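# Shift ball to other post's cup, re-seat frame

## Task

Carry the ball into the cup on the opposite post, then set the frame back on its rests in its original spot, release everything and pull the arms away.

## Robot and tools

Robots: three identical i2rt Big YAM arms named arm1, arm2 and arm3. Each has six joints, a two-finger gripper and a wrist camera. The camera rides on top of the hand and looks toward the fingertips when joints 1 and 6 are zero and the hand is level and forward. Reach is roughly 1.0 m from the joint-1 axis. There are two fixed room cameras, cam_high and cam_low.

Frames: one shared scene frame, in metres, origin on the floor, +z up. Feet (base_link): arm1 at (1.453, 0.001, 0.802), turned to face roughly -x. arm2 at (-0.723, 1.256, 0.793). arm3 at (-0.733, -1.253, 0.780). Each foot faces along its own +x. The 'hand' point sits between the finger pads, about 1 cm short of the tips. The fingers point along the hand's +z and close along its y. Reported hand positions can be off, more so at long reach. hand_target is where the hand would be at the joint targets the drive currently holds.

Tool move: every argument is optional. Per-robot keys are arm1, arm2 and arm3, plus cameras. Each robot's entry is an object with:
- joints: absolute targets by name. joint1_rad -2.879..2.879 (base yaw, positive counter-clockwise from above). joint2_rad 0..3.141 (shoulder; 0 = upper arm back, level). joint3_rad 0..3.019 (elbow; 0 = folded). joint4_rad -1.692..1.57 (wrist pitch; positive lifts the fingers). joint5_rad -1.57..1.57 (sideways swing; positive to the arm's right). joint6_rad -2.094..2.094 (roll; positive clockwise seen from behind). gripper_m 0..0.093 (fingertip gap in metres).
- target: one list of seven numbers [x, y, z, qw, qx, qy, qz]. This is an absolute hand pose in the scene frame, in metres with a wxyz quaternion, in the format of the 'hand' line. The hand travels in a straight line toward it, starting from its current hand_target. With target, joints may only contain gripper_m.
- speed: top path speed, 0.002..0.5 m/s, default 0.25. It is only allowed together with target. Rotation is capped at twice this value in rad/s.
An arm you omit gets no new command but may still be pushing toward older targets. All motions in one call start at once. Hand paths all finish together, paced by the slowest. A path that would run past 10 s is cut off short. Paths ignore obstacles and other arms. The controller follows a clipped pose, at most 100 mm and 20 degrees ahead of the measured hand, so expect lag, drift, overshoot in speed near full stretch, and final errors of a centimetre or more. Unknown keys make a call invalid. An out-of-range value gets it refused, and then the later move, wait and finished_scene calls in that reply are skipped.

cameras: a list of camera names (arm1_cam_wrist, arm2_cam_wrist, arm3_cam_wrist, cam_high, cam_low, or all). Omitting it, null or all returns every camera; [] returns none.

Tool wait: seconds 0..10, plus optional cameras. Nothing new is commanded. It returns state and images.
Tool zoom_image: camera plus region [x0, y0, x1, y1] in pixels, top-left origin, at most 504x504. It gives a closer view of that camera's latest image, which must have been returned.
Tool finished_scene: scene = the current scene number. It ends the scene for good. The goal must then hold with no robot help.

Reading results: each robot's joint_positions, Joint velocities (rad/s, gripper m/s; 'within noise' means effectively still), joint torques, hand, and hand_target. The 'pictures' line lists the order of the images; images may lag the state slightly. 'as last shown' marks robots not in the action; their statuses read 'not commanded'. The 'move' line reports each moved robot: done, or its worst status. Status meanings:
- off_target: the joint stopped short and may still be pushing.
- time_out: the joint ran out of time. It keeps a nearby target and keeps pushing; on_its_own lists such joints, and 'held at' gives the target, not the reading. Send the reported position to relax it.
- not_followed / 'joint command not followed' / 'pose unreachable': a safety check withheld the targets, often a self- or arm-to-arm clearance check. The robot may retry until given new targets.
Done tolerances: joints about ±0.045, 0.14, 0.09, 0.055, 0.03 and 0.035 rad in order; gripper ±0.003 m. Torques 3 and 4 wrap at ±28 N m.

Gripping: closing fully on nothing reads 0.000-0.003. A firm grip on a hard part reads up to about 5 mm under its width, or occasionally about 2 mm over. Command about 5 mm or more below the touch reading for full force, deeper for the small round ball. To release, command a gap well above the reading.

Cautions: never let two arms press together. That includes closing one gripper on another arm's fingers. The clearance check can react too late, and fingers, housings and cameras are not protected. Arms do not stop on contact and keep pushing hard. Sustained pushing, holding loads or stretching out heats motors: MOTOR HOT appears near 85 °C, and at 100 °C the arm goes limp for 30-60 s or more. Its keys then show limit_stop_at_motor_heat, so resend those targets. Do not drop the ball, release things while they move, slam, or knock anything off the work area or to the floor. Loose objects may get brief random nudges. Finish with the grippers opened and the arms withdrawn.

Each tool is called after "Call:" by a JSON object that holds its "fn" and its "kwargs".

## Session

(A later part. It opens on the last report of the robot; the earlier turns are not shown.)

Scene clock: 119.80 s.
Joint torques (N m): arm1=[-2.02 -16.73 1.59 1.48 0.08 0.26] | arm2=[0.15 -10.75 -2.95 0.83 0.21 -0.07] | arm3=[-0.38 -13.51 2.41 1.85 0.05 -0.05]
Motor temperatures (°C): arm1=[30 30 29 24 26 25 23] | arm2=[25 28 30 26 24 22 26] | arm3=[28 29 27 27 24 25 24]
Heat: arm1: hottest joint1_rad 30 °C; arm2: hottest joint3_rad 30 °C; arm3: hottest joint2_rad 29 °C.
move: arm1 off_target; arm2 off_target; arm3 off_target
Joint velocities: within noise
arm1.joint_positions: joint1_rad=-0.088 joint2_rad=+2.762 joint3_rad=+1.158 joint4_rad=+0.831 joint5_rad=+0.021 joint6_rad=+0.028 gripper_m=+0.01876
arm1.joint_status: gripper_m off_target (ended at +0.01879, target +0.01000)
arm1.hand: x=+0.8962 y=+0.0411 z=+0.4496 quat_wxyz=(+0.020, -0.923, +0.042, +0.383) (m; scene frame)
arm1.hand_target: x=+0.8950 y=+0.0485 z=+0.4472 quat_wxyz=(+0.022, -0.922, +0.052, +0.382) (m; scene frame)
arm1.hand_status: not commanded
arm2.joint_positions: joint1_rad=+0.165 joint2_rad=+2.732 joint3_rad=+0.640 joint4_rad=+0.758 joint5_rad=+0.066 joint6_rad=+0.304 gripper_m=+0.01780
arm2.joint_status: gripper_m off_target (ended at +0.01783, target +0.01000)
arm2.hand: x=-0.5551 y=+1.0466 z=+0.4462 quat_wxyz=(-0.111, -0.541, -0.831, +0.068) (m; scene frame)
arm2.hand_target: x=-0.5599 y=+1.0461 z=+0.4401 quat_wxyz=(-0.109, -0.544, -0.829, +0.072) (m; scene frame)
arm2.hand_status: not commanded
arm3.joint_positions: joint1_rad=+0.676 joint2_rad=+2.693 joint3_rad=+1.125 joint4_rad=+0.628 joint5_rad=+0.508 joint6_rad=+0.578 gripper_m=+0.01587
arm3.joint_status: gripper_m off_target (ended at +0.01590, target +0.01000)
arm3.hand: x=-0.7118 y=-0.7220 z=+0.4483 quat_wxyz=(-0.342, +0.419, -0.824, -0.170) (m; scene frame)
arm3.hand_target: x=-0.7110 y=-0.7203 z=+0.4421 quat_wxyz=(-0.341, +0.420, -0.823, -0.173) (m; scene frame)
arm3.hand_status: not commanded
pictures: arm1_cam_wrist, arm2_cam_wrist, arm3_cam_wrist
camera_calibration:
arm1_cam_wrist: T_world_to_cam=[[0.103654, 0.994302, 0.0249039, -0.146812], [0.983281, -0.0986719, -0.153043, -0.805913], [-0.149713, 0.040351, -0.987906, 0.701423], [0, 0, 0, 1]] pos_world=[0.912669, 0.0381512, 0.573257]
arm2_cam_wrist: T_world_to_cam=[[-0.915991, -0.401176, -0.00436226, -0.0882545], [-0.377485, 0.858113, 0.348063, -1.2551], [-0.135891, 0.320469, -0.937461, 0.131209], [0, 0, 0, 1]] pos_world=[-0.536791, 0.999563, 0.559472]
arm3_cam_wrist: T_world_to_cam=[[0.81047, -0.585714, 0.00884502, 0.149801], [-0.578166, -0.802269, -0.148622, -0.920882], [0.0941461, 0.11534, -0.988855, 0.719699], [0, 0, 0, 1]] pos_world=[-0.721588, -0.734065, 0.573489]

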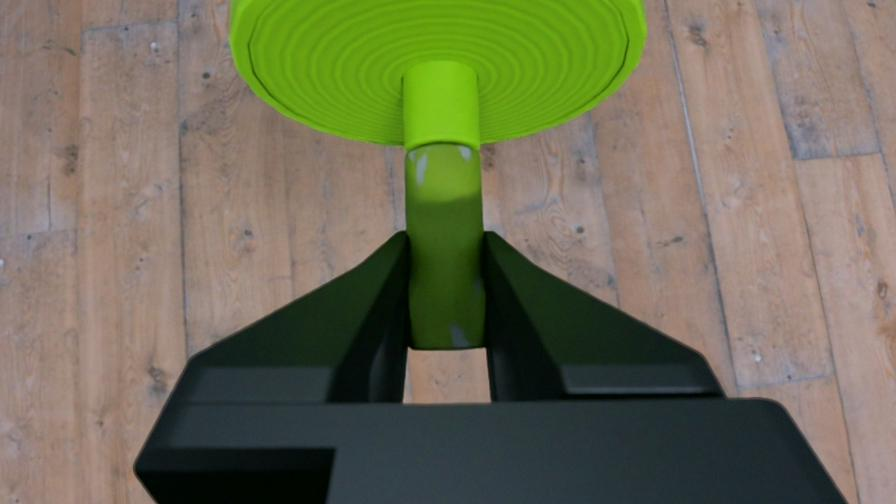

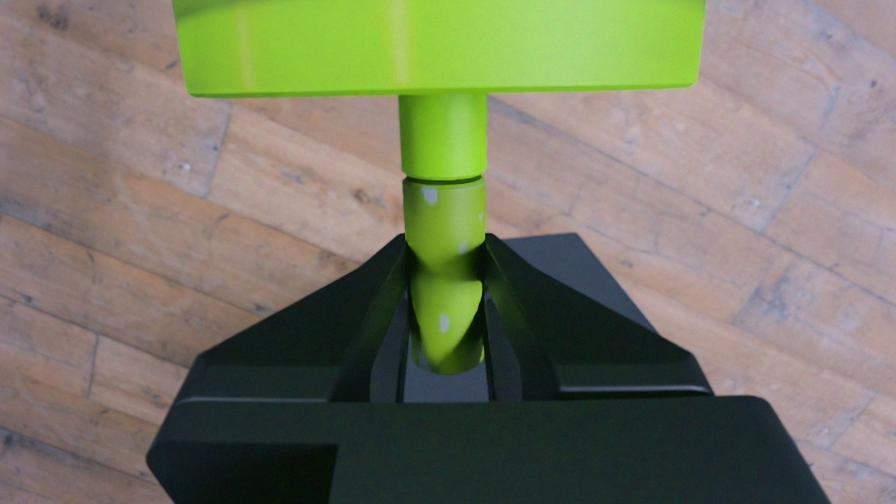

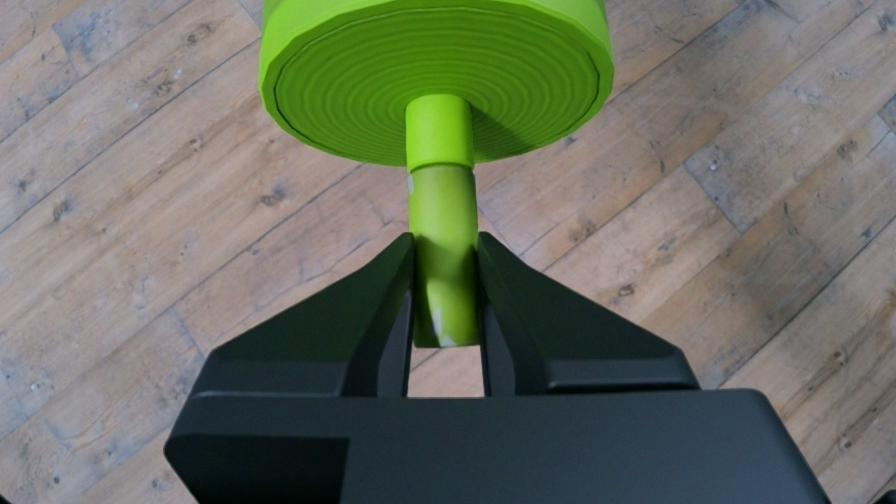

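Call:
{"fn": "move", "kwargs": {"arm1": {"target":[0.895,0.0486,0.797,0.0217,-0.9224,0.0524,0.3821],"speed":0.12}, "arm2": {"target":[-0.560,1.046,0.790,0.1091,0.5436,0.8291,-0.0716],"speed":0.12}, "arm3": {"target":[-0.711,-0.720,0.792,0.341,-0.4195,0.8232,0.1737],"speed":0.12}}}

Call:
{"fn": "zoom_image", "kwargs": {"camera": "cam_low", "region": [360, 200, 560, 340]}}

Call:
{"fn": "zoom_image", "kwargs": {"camera": "cam_high", "region": [380, 200, 520, 300]}}

Scene clock: 132.47 s.
Joint torques (N m): arm1=[-1.96 -16.85 5.74 1.25 0.24 0.29] | arm2=[0.85 -6.83 6.53 -0.91 -0.2 0.08] | arm3=[0.67 -14.27 7.61 0.34 0.88 0.05]
Motor temperatures (°C): arm1=[30 31 29 24 26 25 24] | arm2=[25 29 29 26 24 22 27] | arm3=[28 30 27 27 24 25 25]
Heat: arm1: hottest joint2_rad 31 °C; arm2: hottest joint2_rad 29 °C; arm3: hottest joint2_rad 30 °C.
move: arm1 off_target; arm2 done; arm3 off_target
Joint velocities: within noise
arm1.joint_positions: joint1_rad=-0.095 joint2_rad=+1.817 joint3_rad=+0.809 joint4_rad=+0.200 joint5_rad=+0.011 joint6_rad=+0.020 gripper_m=+0.01876
arm1.joint_status: not commanded
arm1.hand: x=+0.9005 y=+0.0401 z=+0.7763 quat_wxyz=(+0.018, -0.929, +0.040, +0.367) (m; scene frame)
arm1.hand_target: x=+0.8951 y=+0.0485 z=+0.7965 quat_wxyz=(+0.022, -0.922, +0.052, +0.382) (m; scene frame)
arm1.hand_status: off_target (0.023 m and 2.4 deg from the pose sent, 0.348 m and 1.2 deg at the start)
arm2.joint_positions: joint1_rad=+0.148 joint2_rad=+1.210 joint3_rad=+0.372 joint4_rad=-0.487 joint5_rad=+0.075 joint6_rad=+0.281 gripper_m=+0.01780
arm2.joint_status: not commanded
arm2.hand: x=-0.5592 y=+1.0450 z=+0.7842 quat_wxyz=(-0.113, -0.539, -0.831, +0.075) (m; scene frame)
arm2.hand_target: x=-0.5599 y=+1.0459 z=+0.7898 quat_wxyz=(-0.109, -0.544, -0.829, +0.072) (m; scene frame)
arm2.hand_status: done (0.006 m and 0.9 deg from the pose sent, 0.344 m and 0.6 deg at the start)
arm3.joint_positions: joint1_rad=+0.666 joint2_rad=+1.777 joint3_rad=+0.838 joint4_rad=-0.011 joint5_rad=+0.491 joint6_rad=+0.571 gripper_m=+0.01587
arm3.joint_status: not commanded
arm3.hand: x=-0.7077 y=-0.7250 z=+0.7729 quat_wxyz=(-0.335, +0.423, -0.826, -0.166) (m; scene frame)
arm3.hand_target: x=-0.7108 y=-0.7200 z=+0.7916 quat_wxyz=(-0.341, +0.419, -0.823, -0.174) (m; scene frame)
arm3.hand_status: off_target (0.020 m and 1.2 deg from the pose sent, 0.344 m and 0.5 deg at the start)
pictures: arm1_cam_wrist, arm2_cam_wrist, arm3_cam_wrist, cam_high, cam_low
camera_calibration:
arm1_cam_wrist: T_world_to_cam=[[0.0975577, 0.994923, 0.0247179, -0.148882], [0.988377, -0.0939463, -0.119524, -0.791069], [-0.116595, 0.036091, -0.992524, 0.998751], [0, 0, 0, 1]] pos_world=[0.912848, 0.0377622, 0.900412]
arm2_cam_wrist: T_world_to_cam=[[-0.914722, -0.404034, 0.00641445, -0.0959094], [-0.378539, 0.862342, 0.336265, -1.3687], [-0.141394, 0.305161, -0.941745, 0.464291], [0, 0, 0, 1]] pos_world=[-0.540188, 0.99985, 0.898105]
arm3_cam_wrist: T_world_to_cam=[[0.81355, -0.581404, 0.0103056, 0.14605], [-0.575342, -0.807386, -0.130801, -0.888114], [0.084369, 0.100484, -0.991355, 1.02493], [0, 0, 0, 1]] pos_world=[-0.716261, -0.735127, 0.898401]

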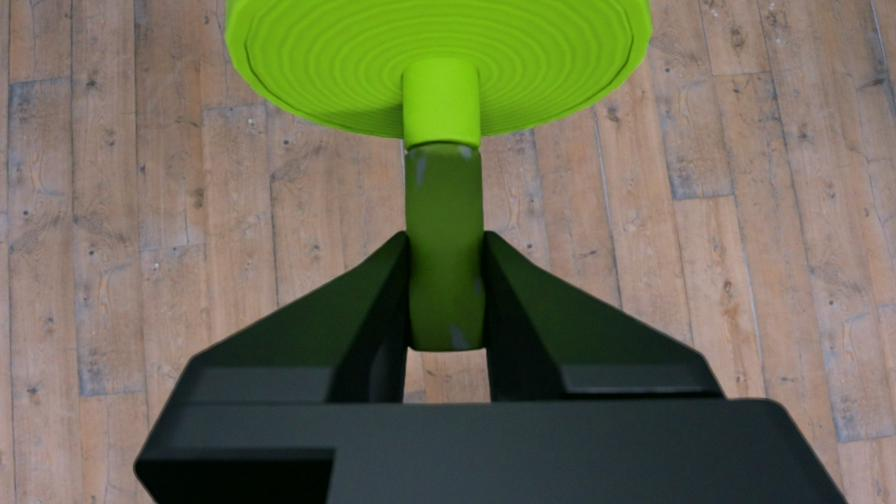

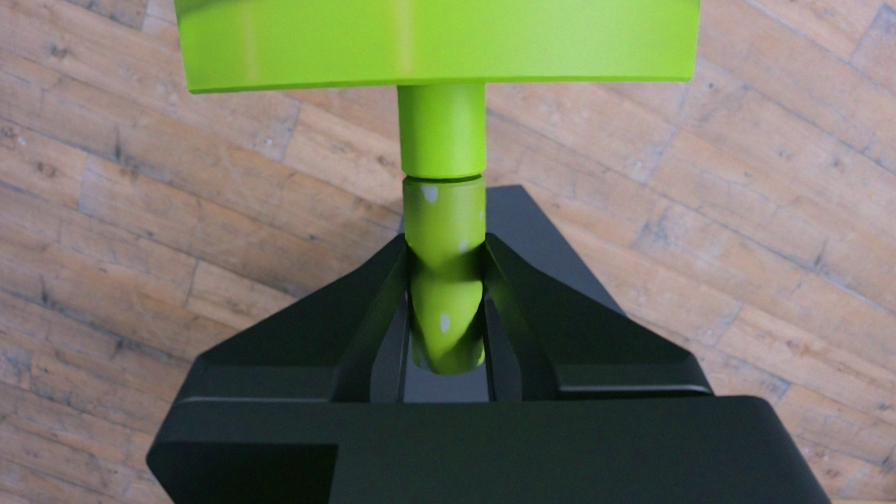

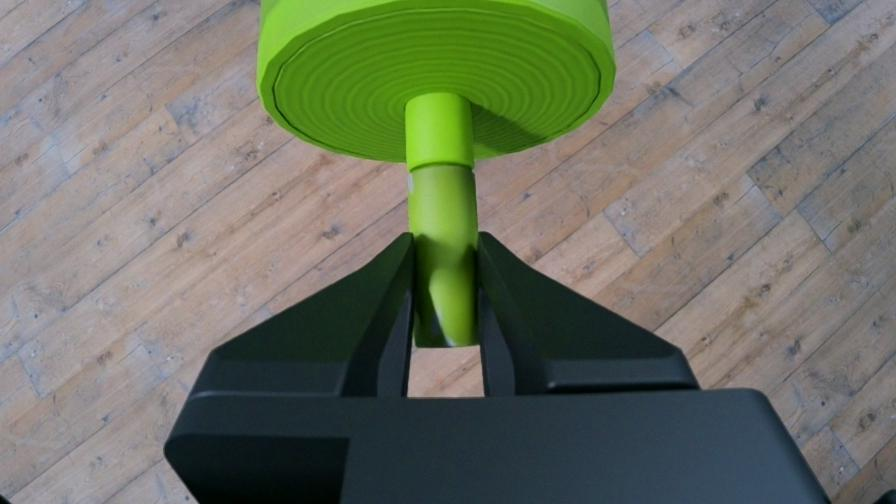

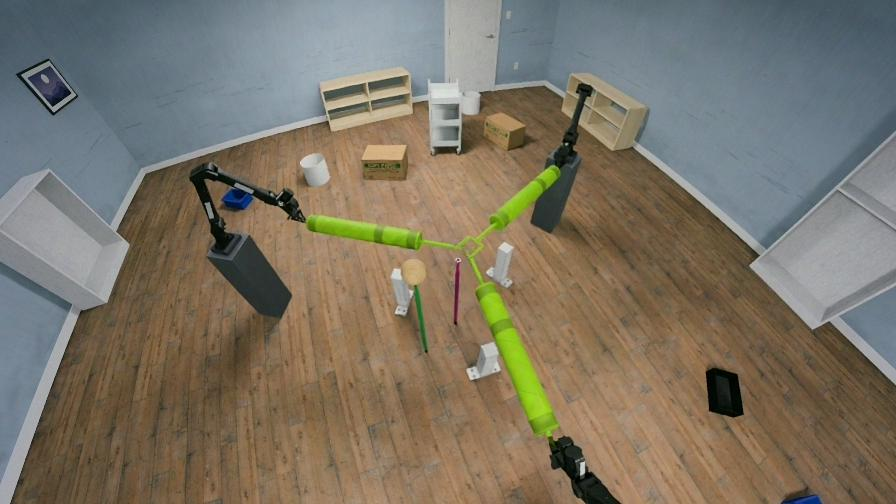

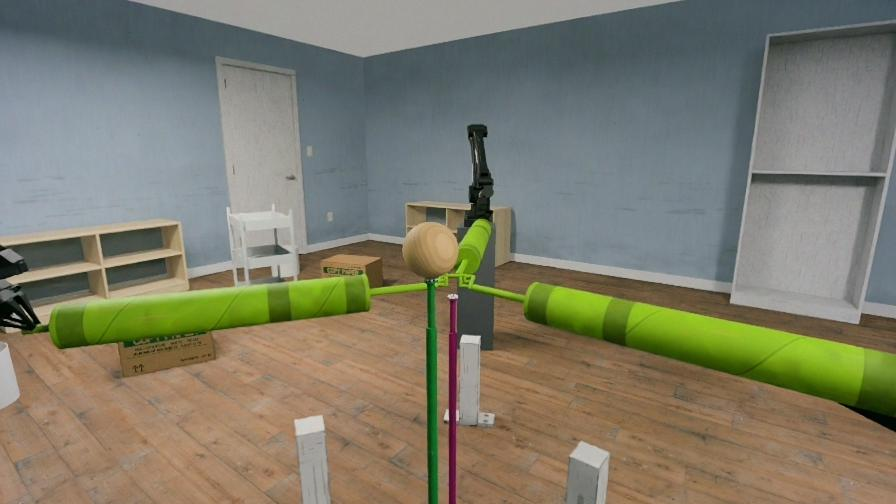

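Scaled by 2.520 from the camera's 896x504 image, which has a finer 1280x720 frame.

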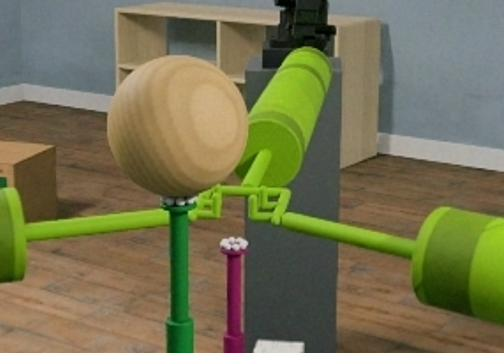

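Scaled by 3.600 from the camera's 896x504 image, which has a finer 1280x720 frame.

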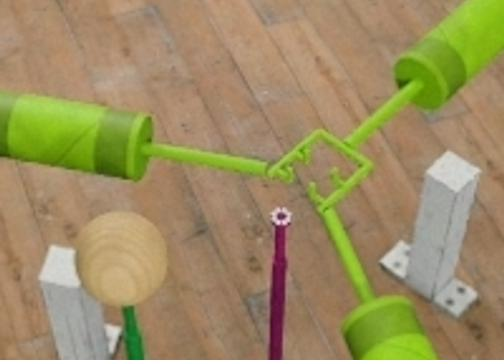

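Call:
{"fn": "move", "kwargs": {"arm1": {"target":[0.891,0.0496,0.868,0.0217,-0.9224,0.0524,0.3821],"speed":0.12}, "arm2": {"target":[-0.557,1.048,0.853,0.1091,0.5436,0.8291,-0.0716],"speed":0.12}, "arm3": {"target":[-0.714,-0.717,0.866,0.341,-0.4195,0.8232,0.1737],"speed":0.12}, "cameras": ["cam_high","cam_low"]}}

Call:
{"fn": "zoom_image", "kwargs": {"camera": "cam_low", "region": [360, 200, 560, 340]}}

Call:
{"fn": "zoom_image", "kwargs": {"camera": "cam_high", "region": [380, 200, 520, 300]}}

Scene clock: 155.40 s.
Joint torques (N m): arm1=[-2.2 -15.44 8.92 0.77 0.24 0.27] | arm2=[2.14 -6.18 8.64 -1.28 -0.09 0.21] | arm3=[1.26 -13.86 9.99 0.24 0.83 0.11]
Motor temperatures (°C): arm1=[30 32 30 24 26 25 25] | arm2=[25 28 30 26 24 22 28] | arm3=[27 31 28 27 24 25 26]
Heat: arm1: hottest joint2_rad 32 °C; arm2: hottest joint3_rad 30 °C; arm3: hottest joint2_rad 31 °C.
move: arm1 off_target; arm2 off_target; arm3 off_target
Joint velocities: within noise
arm1.joint_positions: joint1_rad=-0.096 joint2_rad=+1.652 joint3_rad=+0.837 joint4_rad=+0.001 joint5_rad=+0.009 joint6_rad=+0.020 gripper_m=+0.01876
arm1.joint_status: not commanded
arm1.hand: x=+0.9024 y=+0.0392 z=+0.8413 quat_wxyz=(+0.017, -0.930, +0.040, +0.364) (m; scene frame)
arm1.hand_target: x=+0.8915 y=+0.0496 z=+0.8679 quat_wxyz=(+0.022, -0.922, +0.052, +0.382) (m; scene frame)
arm1.hand_status: off_target (0.031 m and 2.7 deg from the pose sent, 0.093 m and 2.3 deg at the start)
arm2.joint_positions: joint1_rad=+0.148 joint2_rad=+1.041 joint3_rad=+0.464 joint4_rad=-0.750 joint5_rad=+0.075 joint6_rad=+0.281 gripper_m=+0.01780
arm2.joint_status: not commanded
arm2.hand: x=-0.5588 y=+1.0449 z=+0.8423 quat_wxyz=(-0.112, -0.539, -0.832, +0.075) (m; scene frame)
arm2.hand_target: x=-0.5569 y=+1.0477 z=+0.8524 quat_wxyz=(-0.109, -0.543, -0.829, +0.072) (m; scene frame)
arm2.hand_status: off_target (0.011 m and 0.8 deg from the pose sent, 0.069 m and 0.9 deg at the start)
arm3.joint_positions: joint1_rad=+0.666 joint2_rad=+1.631 joint3_rad=+0.892 joint4_rad=-0.227 joint5_rad=+0.495 joint6_rad=+0.571 gripper_m=+0.01587
arm3.joint_status: not commanded
arm3.hand: x=-0.7068 y=-0.7246 z=+0.8393 quat_wxyz=(-0.334, +0.424, -0.827, -0.159) (m; scene frame)
arm3.hand_target: x=-0.7137 y=-0.7173 z=+0.8654 quat_wxyz=(-0.341, +0.420, -0.823, -0.174) (m; scene frame)
arm3.hand_status: off_target (0.029 m and 2.0 deg from the pose sent, 0.094 m and 1.2 deg at the start)
pictures: cam_high, cam_low

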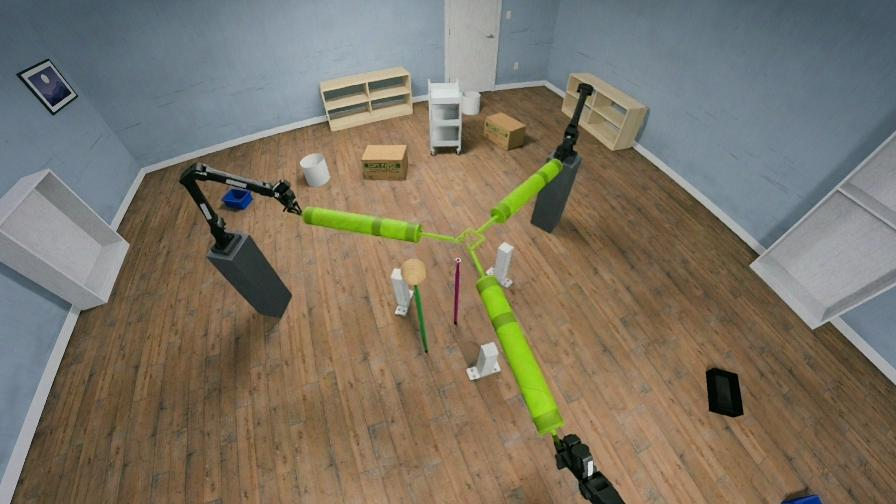

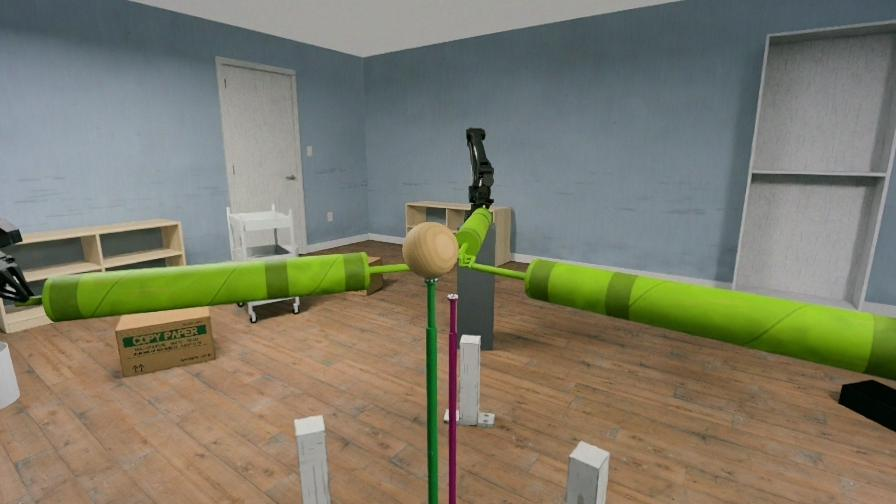

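Scaled by 2.520 from the camera's 896x504 image, which has a finer 1280x720 frame.

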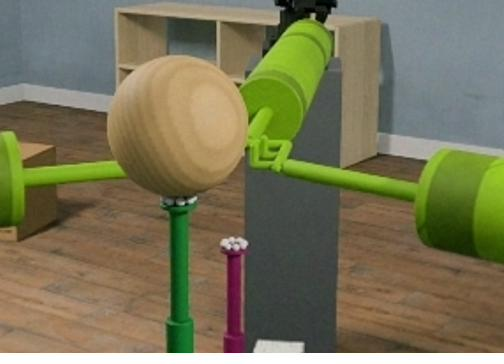

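Scaled by 3.600 from the camera's 896x504 image, which has a finer 1280x720 frame.

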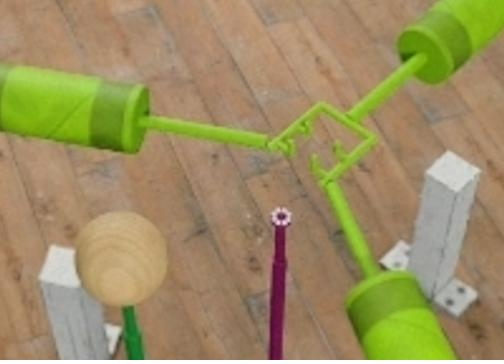

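Call:
{"fn": "move", "kwargs": {"arm1": {"target":[0.981,-0.145,0.869,0.0217,-0.9224,0.0524,0.3821],"speed":0.12}, "arm2": {"target":[-0.467,0.853,0.856,0.1091,0.5436,0.8291,-0.0716],"speed":0.12}, "arm3": {"target":[-0.624,-0.912,0.866,0.341,-0.4195,0.8232,0.1737],"speed":0.12}, "cameras": ["cam_high","cam_low"]}}

Call:
{"fn": "zoom_image", "kwargs": {"camera": "cam_low", "region": [360, 200, 560, 340]}}

Call:
{"fn": "zoom_image", "kwargs": {"camera": "cam_high", "region": [380, 200, 520, 300]}}

Scene clock: 164.77 s.
Joint torques (N m): arm1=[-0.73 -13.74 7.17 0.98 1.18 0.31] | arm2=[1.73 -12.63 9.88 -0.58 -0.38 0.13] | arm3=[-0.79 -6.59 8.38 0.68 0.28 -0.03]
Motor temperatures (°C): arm1=[30 32 31 24 26 25 25] | arm2=[25 28 33 26 24 22 28] | arm3=[27 31 29 27 24 25 26]
Heat: arm1: hottest joint2_rad 32 °C; arm2: hottest joint3_rad 33 °C; arm3: hottest joint2_rad 31 °C.
move: arm1 off_target; arm2 off_target; arm3 done
Joint velocities: within noise
arm1.joint_positions: joint1_rad=+0.396 joint2_rad=+1.525 joint3_rad=+0.715 joint4_rad=-0.071 joint5_rad=+0.342 joint6_rad=+0.389 gripper_m=+0.01876
arm1.joint_status: not commanded
arm1.hand: x=+0.9855 y=-0.1473 z=+0.8485 quat_wxyz=(+0.019, -0.930, +0.039, +0.364) (m; scene frame)
arm1.hand_target: x=+0.9809 y=-0.1450 z=+0.8686 quat_wxyz=(+0.021, -0.922, +0.052, +0.382) (m; scene frame)
arm1.hand_status: off_target (0.021 m and 2.7 deg from the pose sent, 0.202 m and 2.7 deg at the start)
arm2.joint_positions: joint1_rad=+0.012 joint2_rad=+1.589 joint3_rad=+0.970 joint4_rad=-0.707 joint5_rad=+0.049 joint6_rad=+0.152 gripper_m=+0.01780
arm2.joint_status: not commanded
arm2.hand: x=-0.4771 y=+0.8599 z=+0.8483 quat_wxyz=(-0.108, -0.541, -0.831, +0.077) (m; scene frame)
arm2.hand_target: x=-0.4672 y=+0.8532 z=+0.8561 quat_wxyz=(-0.110, -0.544, -0.829, +0.072) (m; scene frame)
arm2.hand_status: off_target (0.014 m and 0.7 deg from the pose sent, 0.213 m and 0.8 deg at the start)
arm3.joint_positions: joint1_rad=+0.416 joint2_rad=+1.075 joint3_rad=+0.406 joint4_rad=-0.179 joint5_rad=+0.333 joint6_rad=+0.353 gripper_m=+0.01587
arm3.joint_status: not commanded
arm3.hand: x=-0.6259 y=-0.9074 z=+0.8595 quat_wxyz=(-0.338, +0.422, -0.823, -0.172) (m; scene frame)
arm3.hand_target: x=-0.6239 y=-0.9117 z=+0.8657 quat_wxyz=(-0.341, +0.419, -0.823, -0.174) (m; scene frame)
arm3.hand_status: done (0.008 m and 0.5 deg from the pose sent, 0.207 m and 2.0 deg at the start)
pictures: cam_high, cam_low

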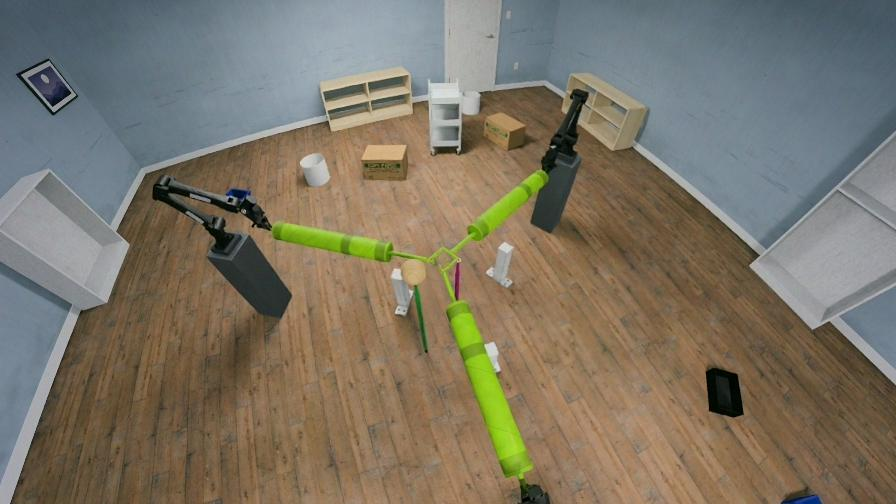

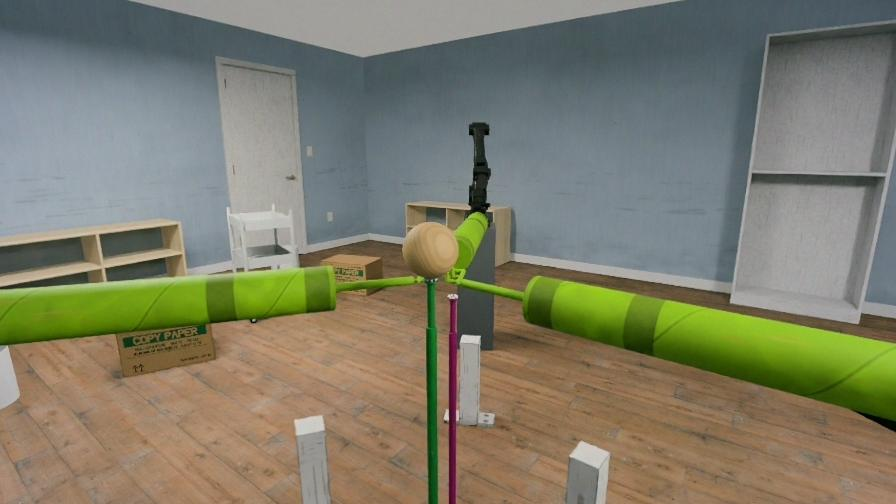

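Scaled by 2.520 from the camera's 896x504 image, which has a finer 1280x720 frame.

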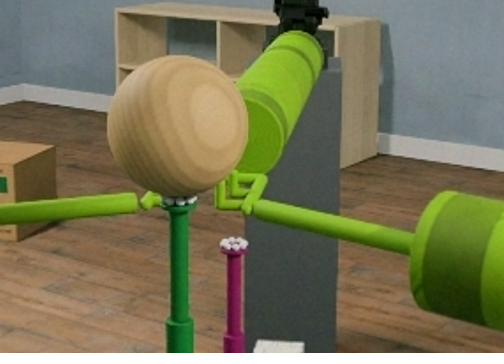

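Scaled by 3.600 from the camera's 896x504 image, which has a finer 1280x720 frame.

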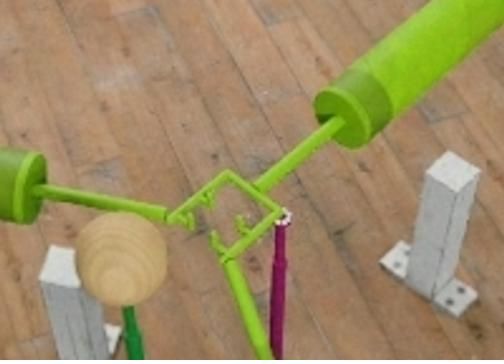

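Call:
{"fn": "move", "kwargs": {"arm1": {"target":[1.039,-0.239,0.869,0.0217,-0.9224,0.0524,0.3821],"speed":0.1}, "arm2": {"target":[-0.403,0.759,0.860,0.1091,0.5436,0.8291,-0.0716],"speed":0.1}, "arm3": {"target":[-0.564,-1.006,0.860,0.341,-0.4195,0.8232,0.1737],"speed":0.1}, "cameras": ["cam_high","cam_low"]}}

Call:
{"fn": "zoom_image", "kwargs": {"camera": "cam_low", "region": [380, 210, 480, 310]}}

Call:
{"fn": "zoom_image", "kwargs": {"camera": "cam_high", "region": [380, 220, 480, 320]}}

Scene clock: 192.30 s.
Joint torques (N m): arm1=[-0.79 -12.69 8.7 0.17 1.42 0.32] | arm2=[2.32 -17.14 11.07 -0.55 -0.29 0.19] | arm3=[-1.08 -2.73 9.14 0.5 0.02 -0.03]
Motor temperatures (°C): arm1=[30 30 33 24 28 25 26] | arm2=[25 29 38 26 24 22 28] | arm3=[27 30 29 27 24 25 26]
Heat: arm1: hottest joint3_rad 33 °C; arm2: hottest joint3_rad 38 °C; arm3: hottest joint2_rad 30 °C.
move: arm1 off_target; arm2 off_target; arm3 done
Joint velocities: within noise
arm1.joint_positions: joint1_rad=+0.686 joint2_rad=+1.520 joint3_rad=+0.722 joint4_rad=-0.190 joint5_rad=+0.518 joint6_rad=+0.641 gripper_m=+0.01876
arm1.joint_status: not commanded
arm1.hand: x=+1.0484 y=-0.2368 z=+0.8474 quat_wxyz=(+0.021, -0.930, +0.038, +0.365) (m; scene frame)
arm1.hand_target: x=+1.0393 y=-0.2389 z=+0.8689 quat_wxyz=(+0.021, -0.922, +0.052, +0.382) (m; scene frame)
arm1.hand_status: off_target (0.024 m and 2.7 deg from the pose sent, 0.108 m and 2.7 deg at the start)
arm2.joint_positions: joint1_rad=+0.009 joint2_rad=+1.842 joint3_rad=+1.320 joint4_rad=-0.816 joint5_rad=+0.047 joint6_rad=+0.149 gripper_m=+0.01780
arm2.joint_status: not commanded
arm2.hand: x=-0.4189 y=+0.7672 z=+0.8500 quat_wxyz=(-0.103, -0.541, -0.831, +0.074) (m; scene frame)
arm2.hand_target: x=-0.4034 y=+0.7596 z=+0.8602 quat_wxyz=(-0.110, -0.543, -0.829, +0.072) (m; scene frame)
arm2.hand_status: off_target (0.021 m and 0.8 deg from the pose sent, 0.126 m and 0.7 deg at the start)
arm3.joint_positions: joint1_rad=-0.007 joint2_rad=+0.770 joint3_rad=+0.251 joint4_rad=-0.256 joint5_rad=+0.039 joint6_rad=+0.040 gripper_m=+0.01587
arm3.joint_status: not commanded
arm3.hand: x=-0.5637 y=-0.9996 z=+0.8598 quat_wxyz=(-0.343, +0.421, -0.821, -0.177) (m; scene frame)
arm3.hand_target: x=-0.5639 y=-1.0057 z=+0.8596 quat_wxyz=(-0.341, +0.420, -0.823, -0.174) (m; scene frame)
arm3.hand_status: done (0.006 m and 0.6 deg from the pose sent, 0.116 m and 0.5 deg at the start)
pictures: cam_high, cam_low

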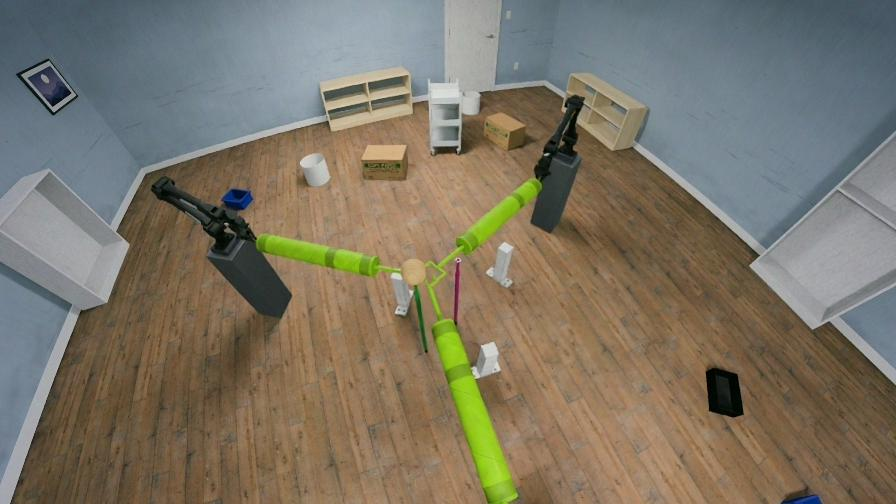

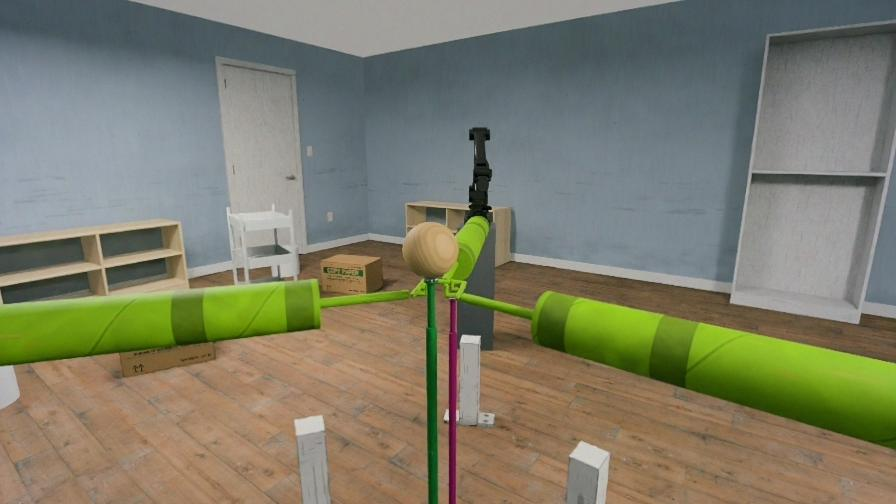

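Scaled by 5.040 from the camera's 896x504 image, which has a finer 1280x720 frame.

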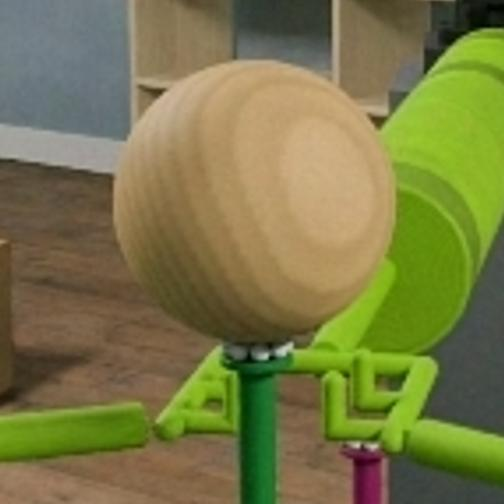

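Scaled by 5.040 from the camera's 896x504 image, which has a finer 1280x720 frame.

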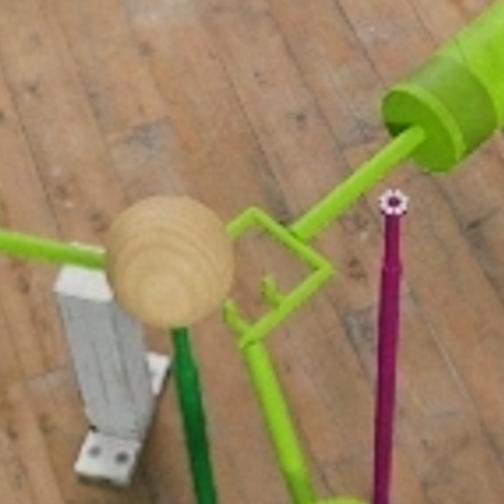

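Call:
{"fn": "move", "kwargs": {"arm1": {"target":[1.071,-0.308,0.870,0.0217,-0.9224,0.0524,0.3821],"speed":0.08}, "arm2": {"target":[-0.361,0.690,0.863,0.1091,0.5436,0.8291,-0.0716],"speed":0.08}, "arm3": {"target":[-0.530,-1.075,0.854,0.341,-0.4195,0.8232,0.1737],"speed":0.08}, "cameras": ["cam_high","cam_low"]}}

Call:
{"fn": "zoom_image", "kwargs": {"camera": "cam_low", "region": [380, 210, 480, 310]}}

Call:
{"fn": "zoom_image", "kwargs": {"camera": "cam_high", "region": [370, 220, 470, 320]}}

Scene clock: 211.43 s.
Joint torques (N m): arm1=[-1.14 -12.57 9.2 0.14 1.56 0.3] | arm2=[3.37 -20.31 12.21 -0.42 -0.33 0.26] | arm3=[-1.49 -1.79 9.78 0.53 -0.05 -0.08]
Motor temperatures (°C): arm1=[30 30 34 24 30 25 26] | arm2=[25 32 39 26 24 22 29] | arm3=[27 29 32 27 24 25 26]
Heat: arm1: hottest joint3_rad 34 °C; arm2: hottest joint3_rad 39 °C; arm3: hottest joint3_rad 32 °C.
move: arm1 off_target; arm2 off_target; arm3 done
Joint velocities: within noise
arm1.joint_positions: joint1_rad=+0.869 joint2_rad=+1.573 joint3_rad=+0.816 joint4_rad=-0.327 joint5_rad=+0.610 joint6_rad=+0.825 gripper_m=+0.01876
arm1.joint_status: not commanded
arm1.hand: x=+1.0823 y=-0.3047 z=+0.8518 quat_wxyz=(+0.020, -0.930, +0.037, +0.366) (m; scene frame)
arm1.hand_target: x=+1.0713 y=-0.3077 z=+0.8700 quat_wxyz=(+0.021, -0.922, +0.052, +0.382) (m; scene frame)
arm1.hand_status: off_target (0.022 m and 2.7 deg from the pose sent, 0.078 m and 2.7 deg at the start)
arm2.joint_positions: joint1_rad=-0.008 joint2_rad=+2.029 joint3_rad=+1.615 joint4_rad=-0.935 joint5_rad=+0.047 joint6_rad=+0.138 gripper_m=+0.01780
arm2.joint_status: not commanded
arm2.hand: x=-0.3861 y=+0.6966 z=+0.8500 quat_wxyz=(-0.097, -0.544, -0.831, +0.072) (m; scene frame)
arm2.hand_target: x=-0.3618 y=+0.6913 z=+0.8632 quat_wxyz=(-0.110, -0.543, -0.829, +0.072) (m; scene frame)
arm2.hand_status: off_target (0.029 m and 1.4 deg from the pose sent, 0.097 m and 0.8 deg at the start)
arm3.joint_positions: joint1_rad=-0.444 joint2_rad=+0.647 joint3_rad=+0.202 joint4_rad=-0.367 joint5_rad=-0.277 joint6_rad=-0.276 gripper_m=+0.01587
arm3.joint_status: not commanded
arm3.hand: x=-0.5303 y=-1.0684 z=+0.8534 quat_wxyz=(-0.342, +0.424, -0.819, -0.180) (m; scene frame)
arm3.hand_target: x=-0.5299 y=-1.0745 z=+0.8536 quat_wxyz=(-0.341, +0.420, -0.823, -0.174) (m; scene frame)
arm3.hand_status: done (0.007 m and 1.0 deg from the pose sent, 0.083 m and 0.6 deg at the start)
pictures: cam_high, cam_low

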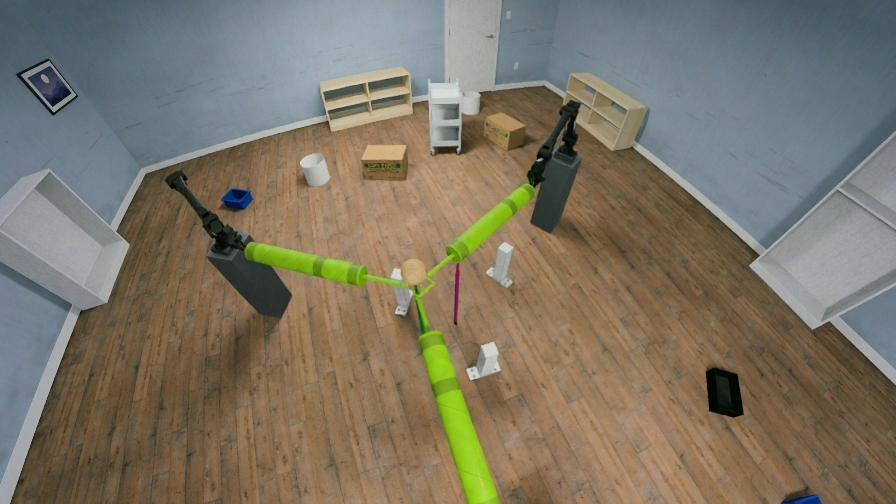

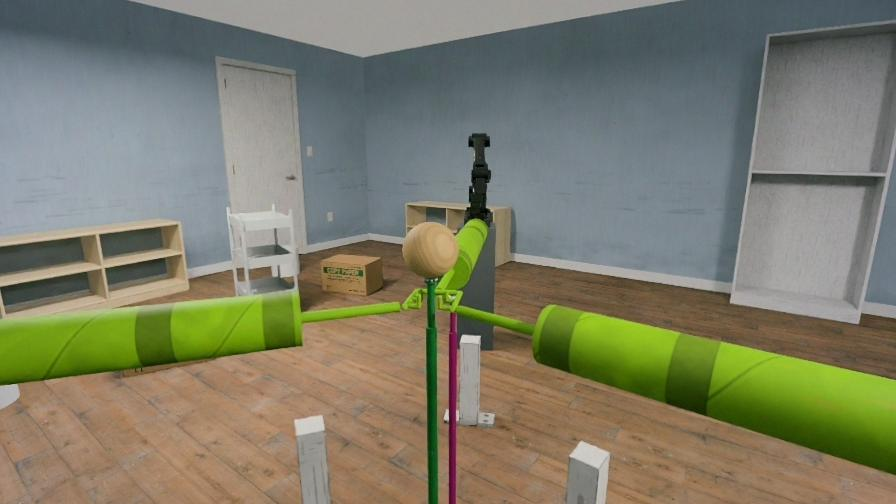

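Scaled by 5.040 from the camera's 896x504 image, which has a finer 1280x720 frame.

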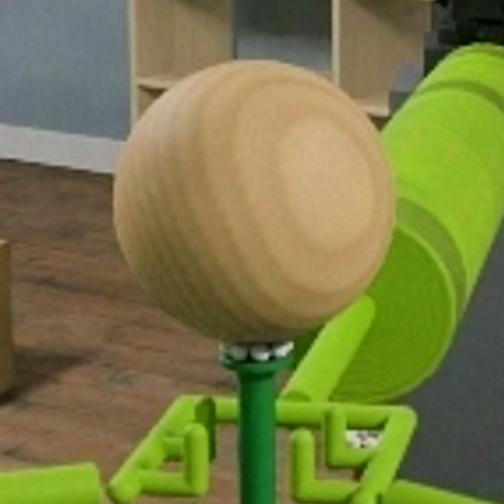

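Scaled by 5.040 from the camera's 896x504 image, which has a finer 1280x720 frame.

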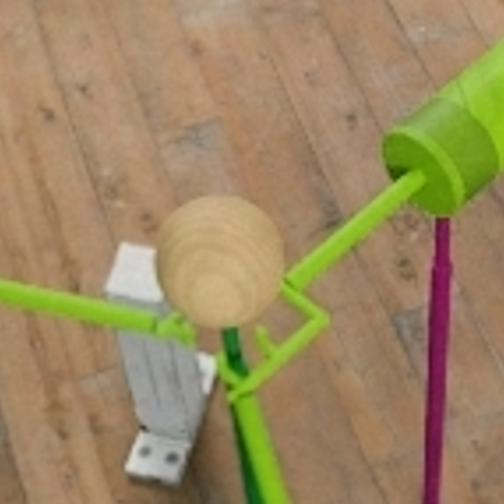

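Call:
{"fn": "move", "kwargs": {"arm1": {"target":[1.077,-0.3215,0.890,0.0217,-0.9224,0.0524,0.3821],"speed":0.06}, "arm2": {"target":[-0.349,0.6765,0.886,0.1091,0.5436,0.8291,-0.0716],"speed":0.06}, "arm3": {"target":[-0.524,-1.0885,0.874,0.341,-0.4195,0.8232,0.1737],"speed":0.06}, "cameras": ["cam_high","cam_low"]}}

Call:
{"fn": "zoom_image", "kwargs": {"camera": "cam_low", "region": [390, 250, 470, 330]}}

Call:
{"fn": "zoom_image", "kwargs": {"camera": "cam_high", "region": [380, 240, 450, 310]}}

Scene clock: 227.97 s.
Joint torques (N m): arm1=[-1.2 -14.45 8.85 -0.17 1.61 0.29] | arm2=[4.37 -21.19 12.86 -0.34 -0.38 0.32] | arm3=[-2.02 -0.67 12.55 -0.29 -0.03 -0.07]
Motor temperatures (°C): arm1=[30 30 36 24 31 25 26] | arm2=[25 34 43 26 24 22 29] | arm3=[27 28 32 27 24 25 27]
Heat: arm1: hottest joint3_rad 36 °C; arm2: hottest joint3_rad 43 °C; arm3: hottest joint3_rad 32 °C.
move: arm1 off_target; arm2 off_target; arm3 off_target
Joint velocities: within noise
arm1.joint_positions: joint1_rad=+0.902 joint2_rad=+1.573 joint3_rad=+0.870 joint4_rad=-0.406 joint5_rad=+0.624 joint6_rad=+0.861 gripper_m=+0.01876
arm1.joint_status: not commanded
arm1.hand: x=+1.0859 y=-0.3223 z=+0.8658 quat_wxyz=(+0.021, -0.930, +0.036, +0.365) (m; scene frame)
arm1.hand_target: x=+1.0773 y=-0.3215 z=+0.8896 quat_wxyz=(+0.021, -0.922, +0.052, +0.382) (m; scene frame)
arm1.hand_status: off_target (0.026 m and 2.9 deg from the pose sent, 0.042 m and 2.6 deg at the start)
arm2.joint_positions: joint1_rad=-0.015 joint2_rad=+2.056 joint3_rad=+1.713 joint4_rad=-1.017 joint5_rad=+0.048 joint6_rad=+0.136 gripper_m=+0.01780
arm2.joint_status: not commanded
arm2.hand: x=-0.3822 y=+0.6812 z=+0.8686 quat_wxyz=(-0.091, -0.546, -0.830, +0.071) (m; scene frame)
arm2.hand_target: x=-0.3502 y=+0.6785 z=+0.8863 quat_wxyz=(-0.110, -0.543, -0.829, +0.071) (m; scene frame)
arm2.hand_status: off_target (0.038 m and 2.1 deg from the pose sent, 0.055 m and 1.4 deg at the start)
arm3.joint_positions: joint1_rad=-0.537 joint2_rad=+0.596 joint3_rad=+0.216 joint4_rad=-0.468 joint5_rad=-0.342 joint6_rad=-0.349 gripper_m=+0.01587
arm3.joint_status: not commanded
arm3.hand: x=-0.5303 y=-1.0845 z=+0.8590 quat_wxyz=(-0.336, +0.424, -0.821, -0.180) (m; scene frame)
arm3.hand_target: x=-0.5235 y=-1.0876 z=+0.8731 quat_wxyz=(-0.341, +0.419, -0.823, -0.174) (m; scene frame)
arm3.hand_status: off_target (0.017 m and 1.1 deg from the pose sent, 0.029 m and 1.0 deg at the start)
pictures: cam_high, cam_low

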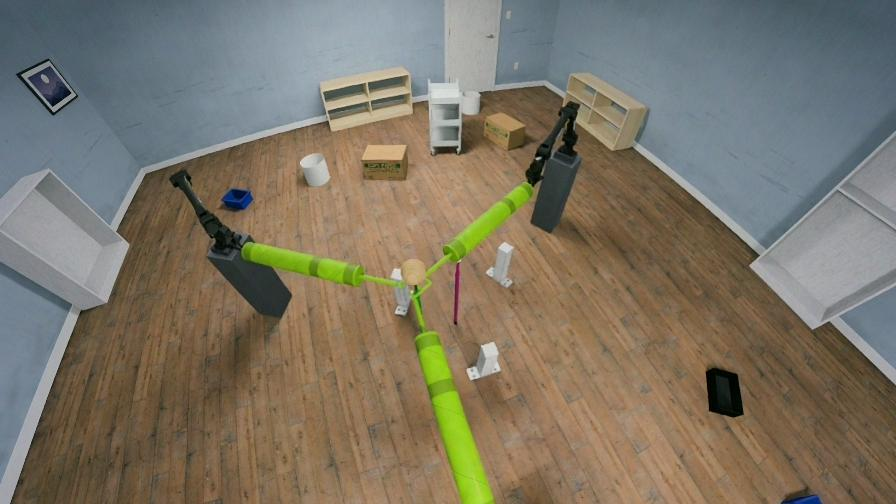

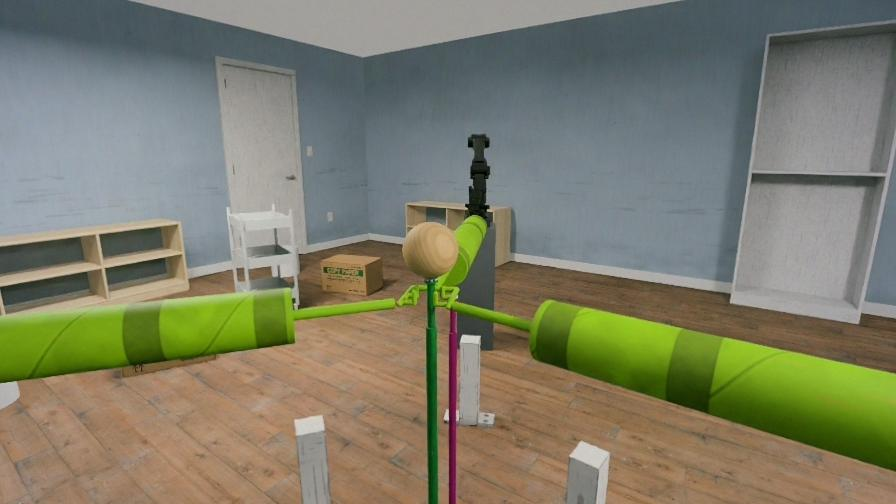

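Scaled by 6.300 from the camera's 896x504 image, which has a finer 1280x720 frame.

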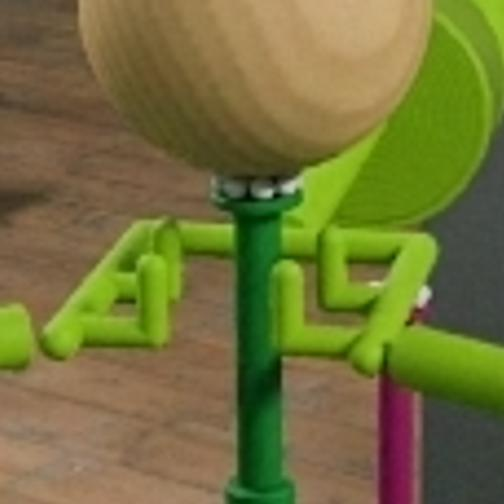

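Scaled by 7.200 from the camera's 896x504 image, which has a finer 1280x720 frame.

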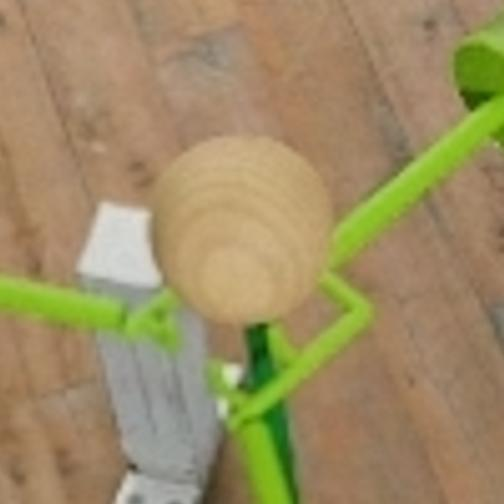

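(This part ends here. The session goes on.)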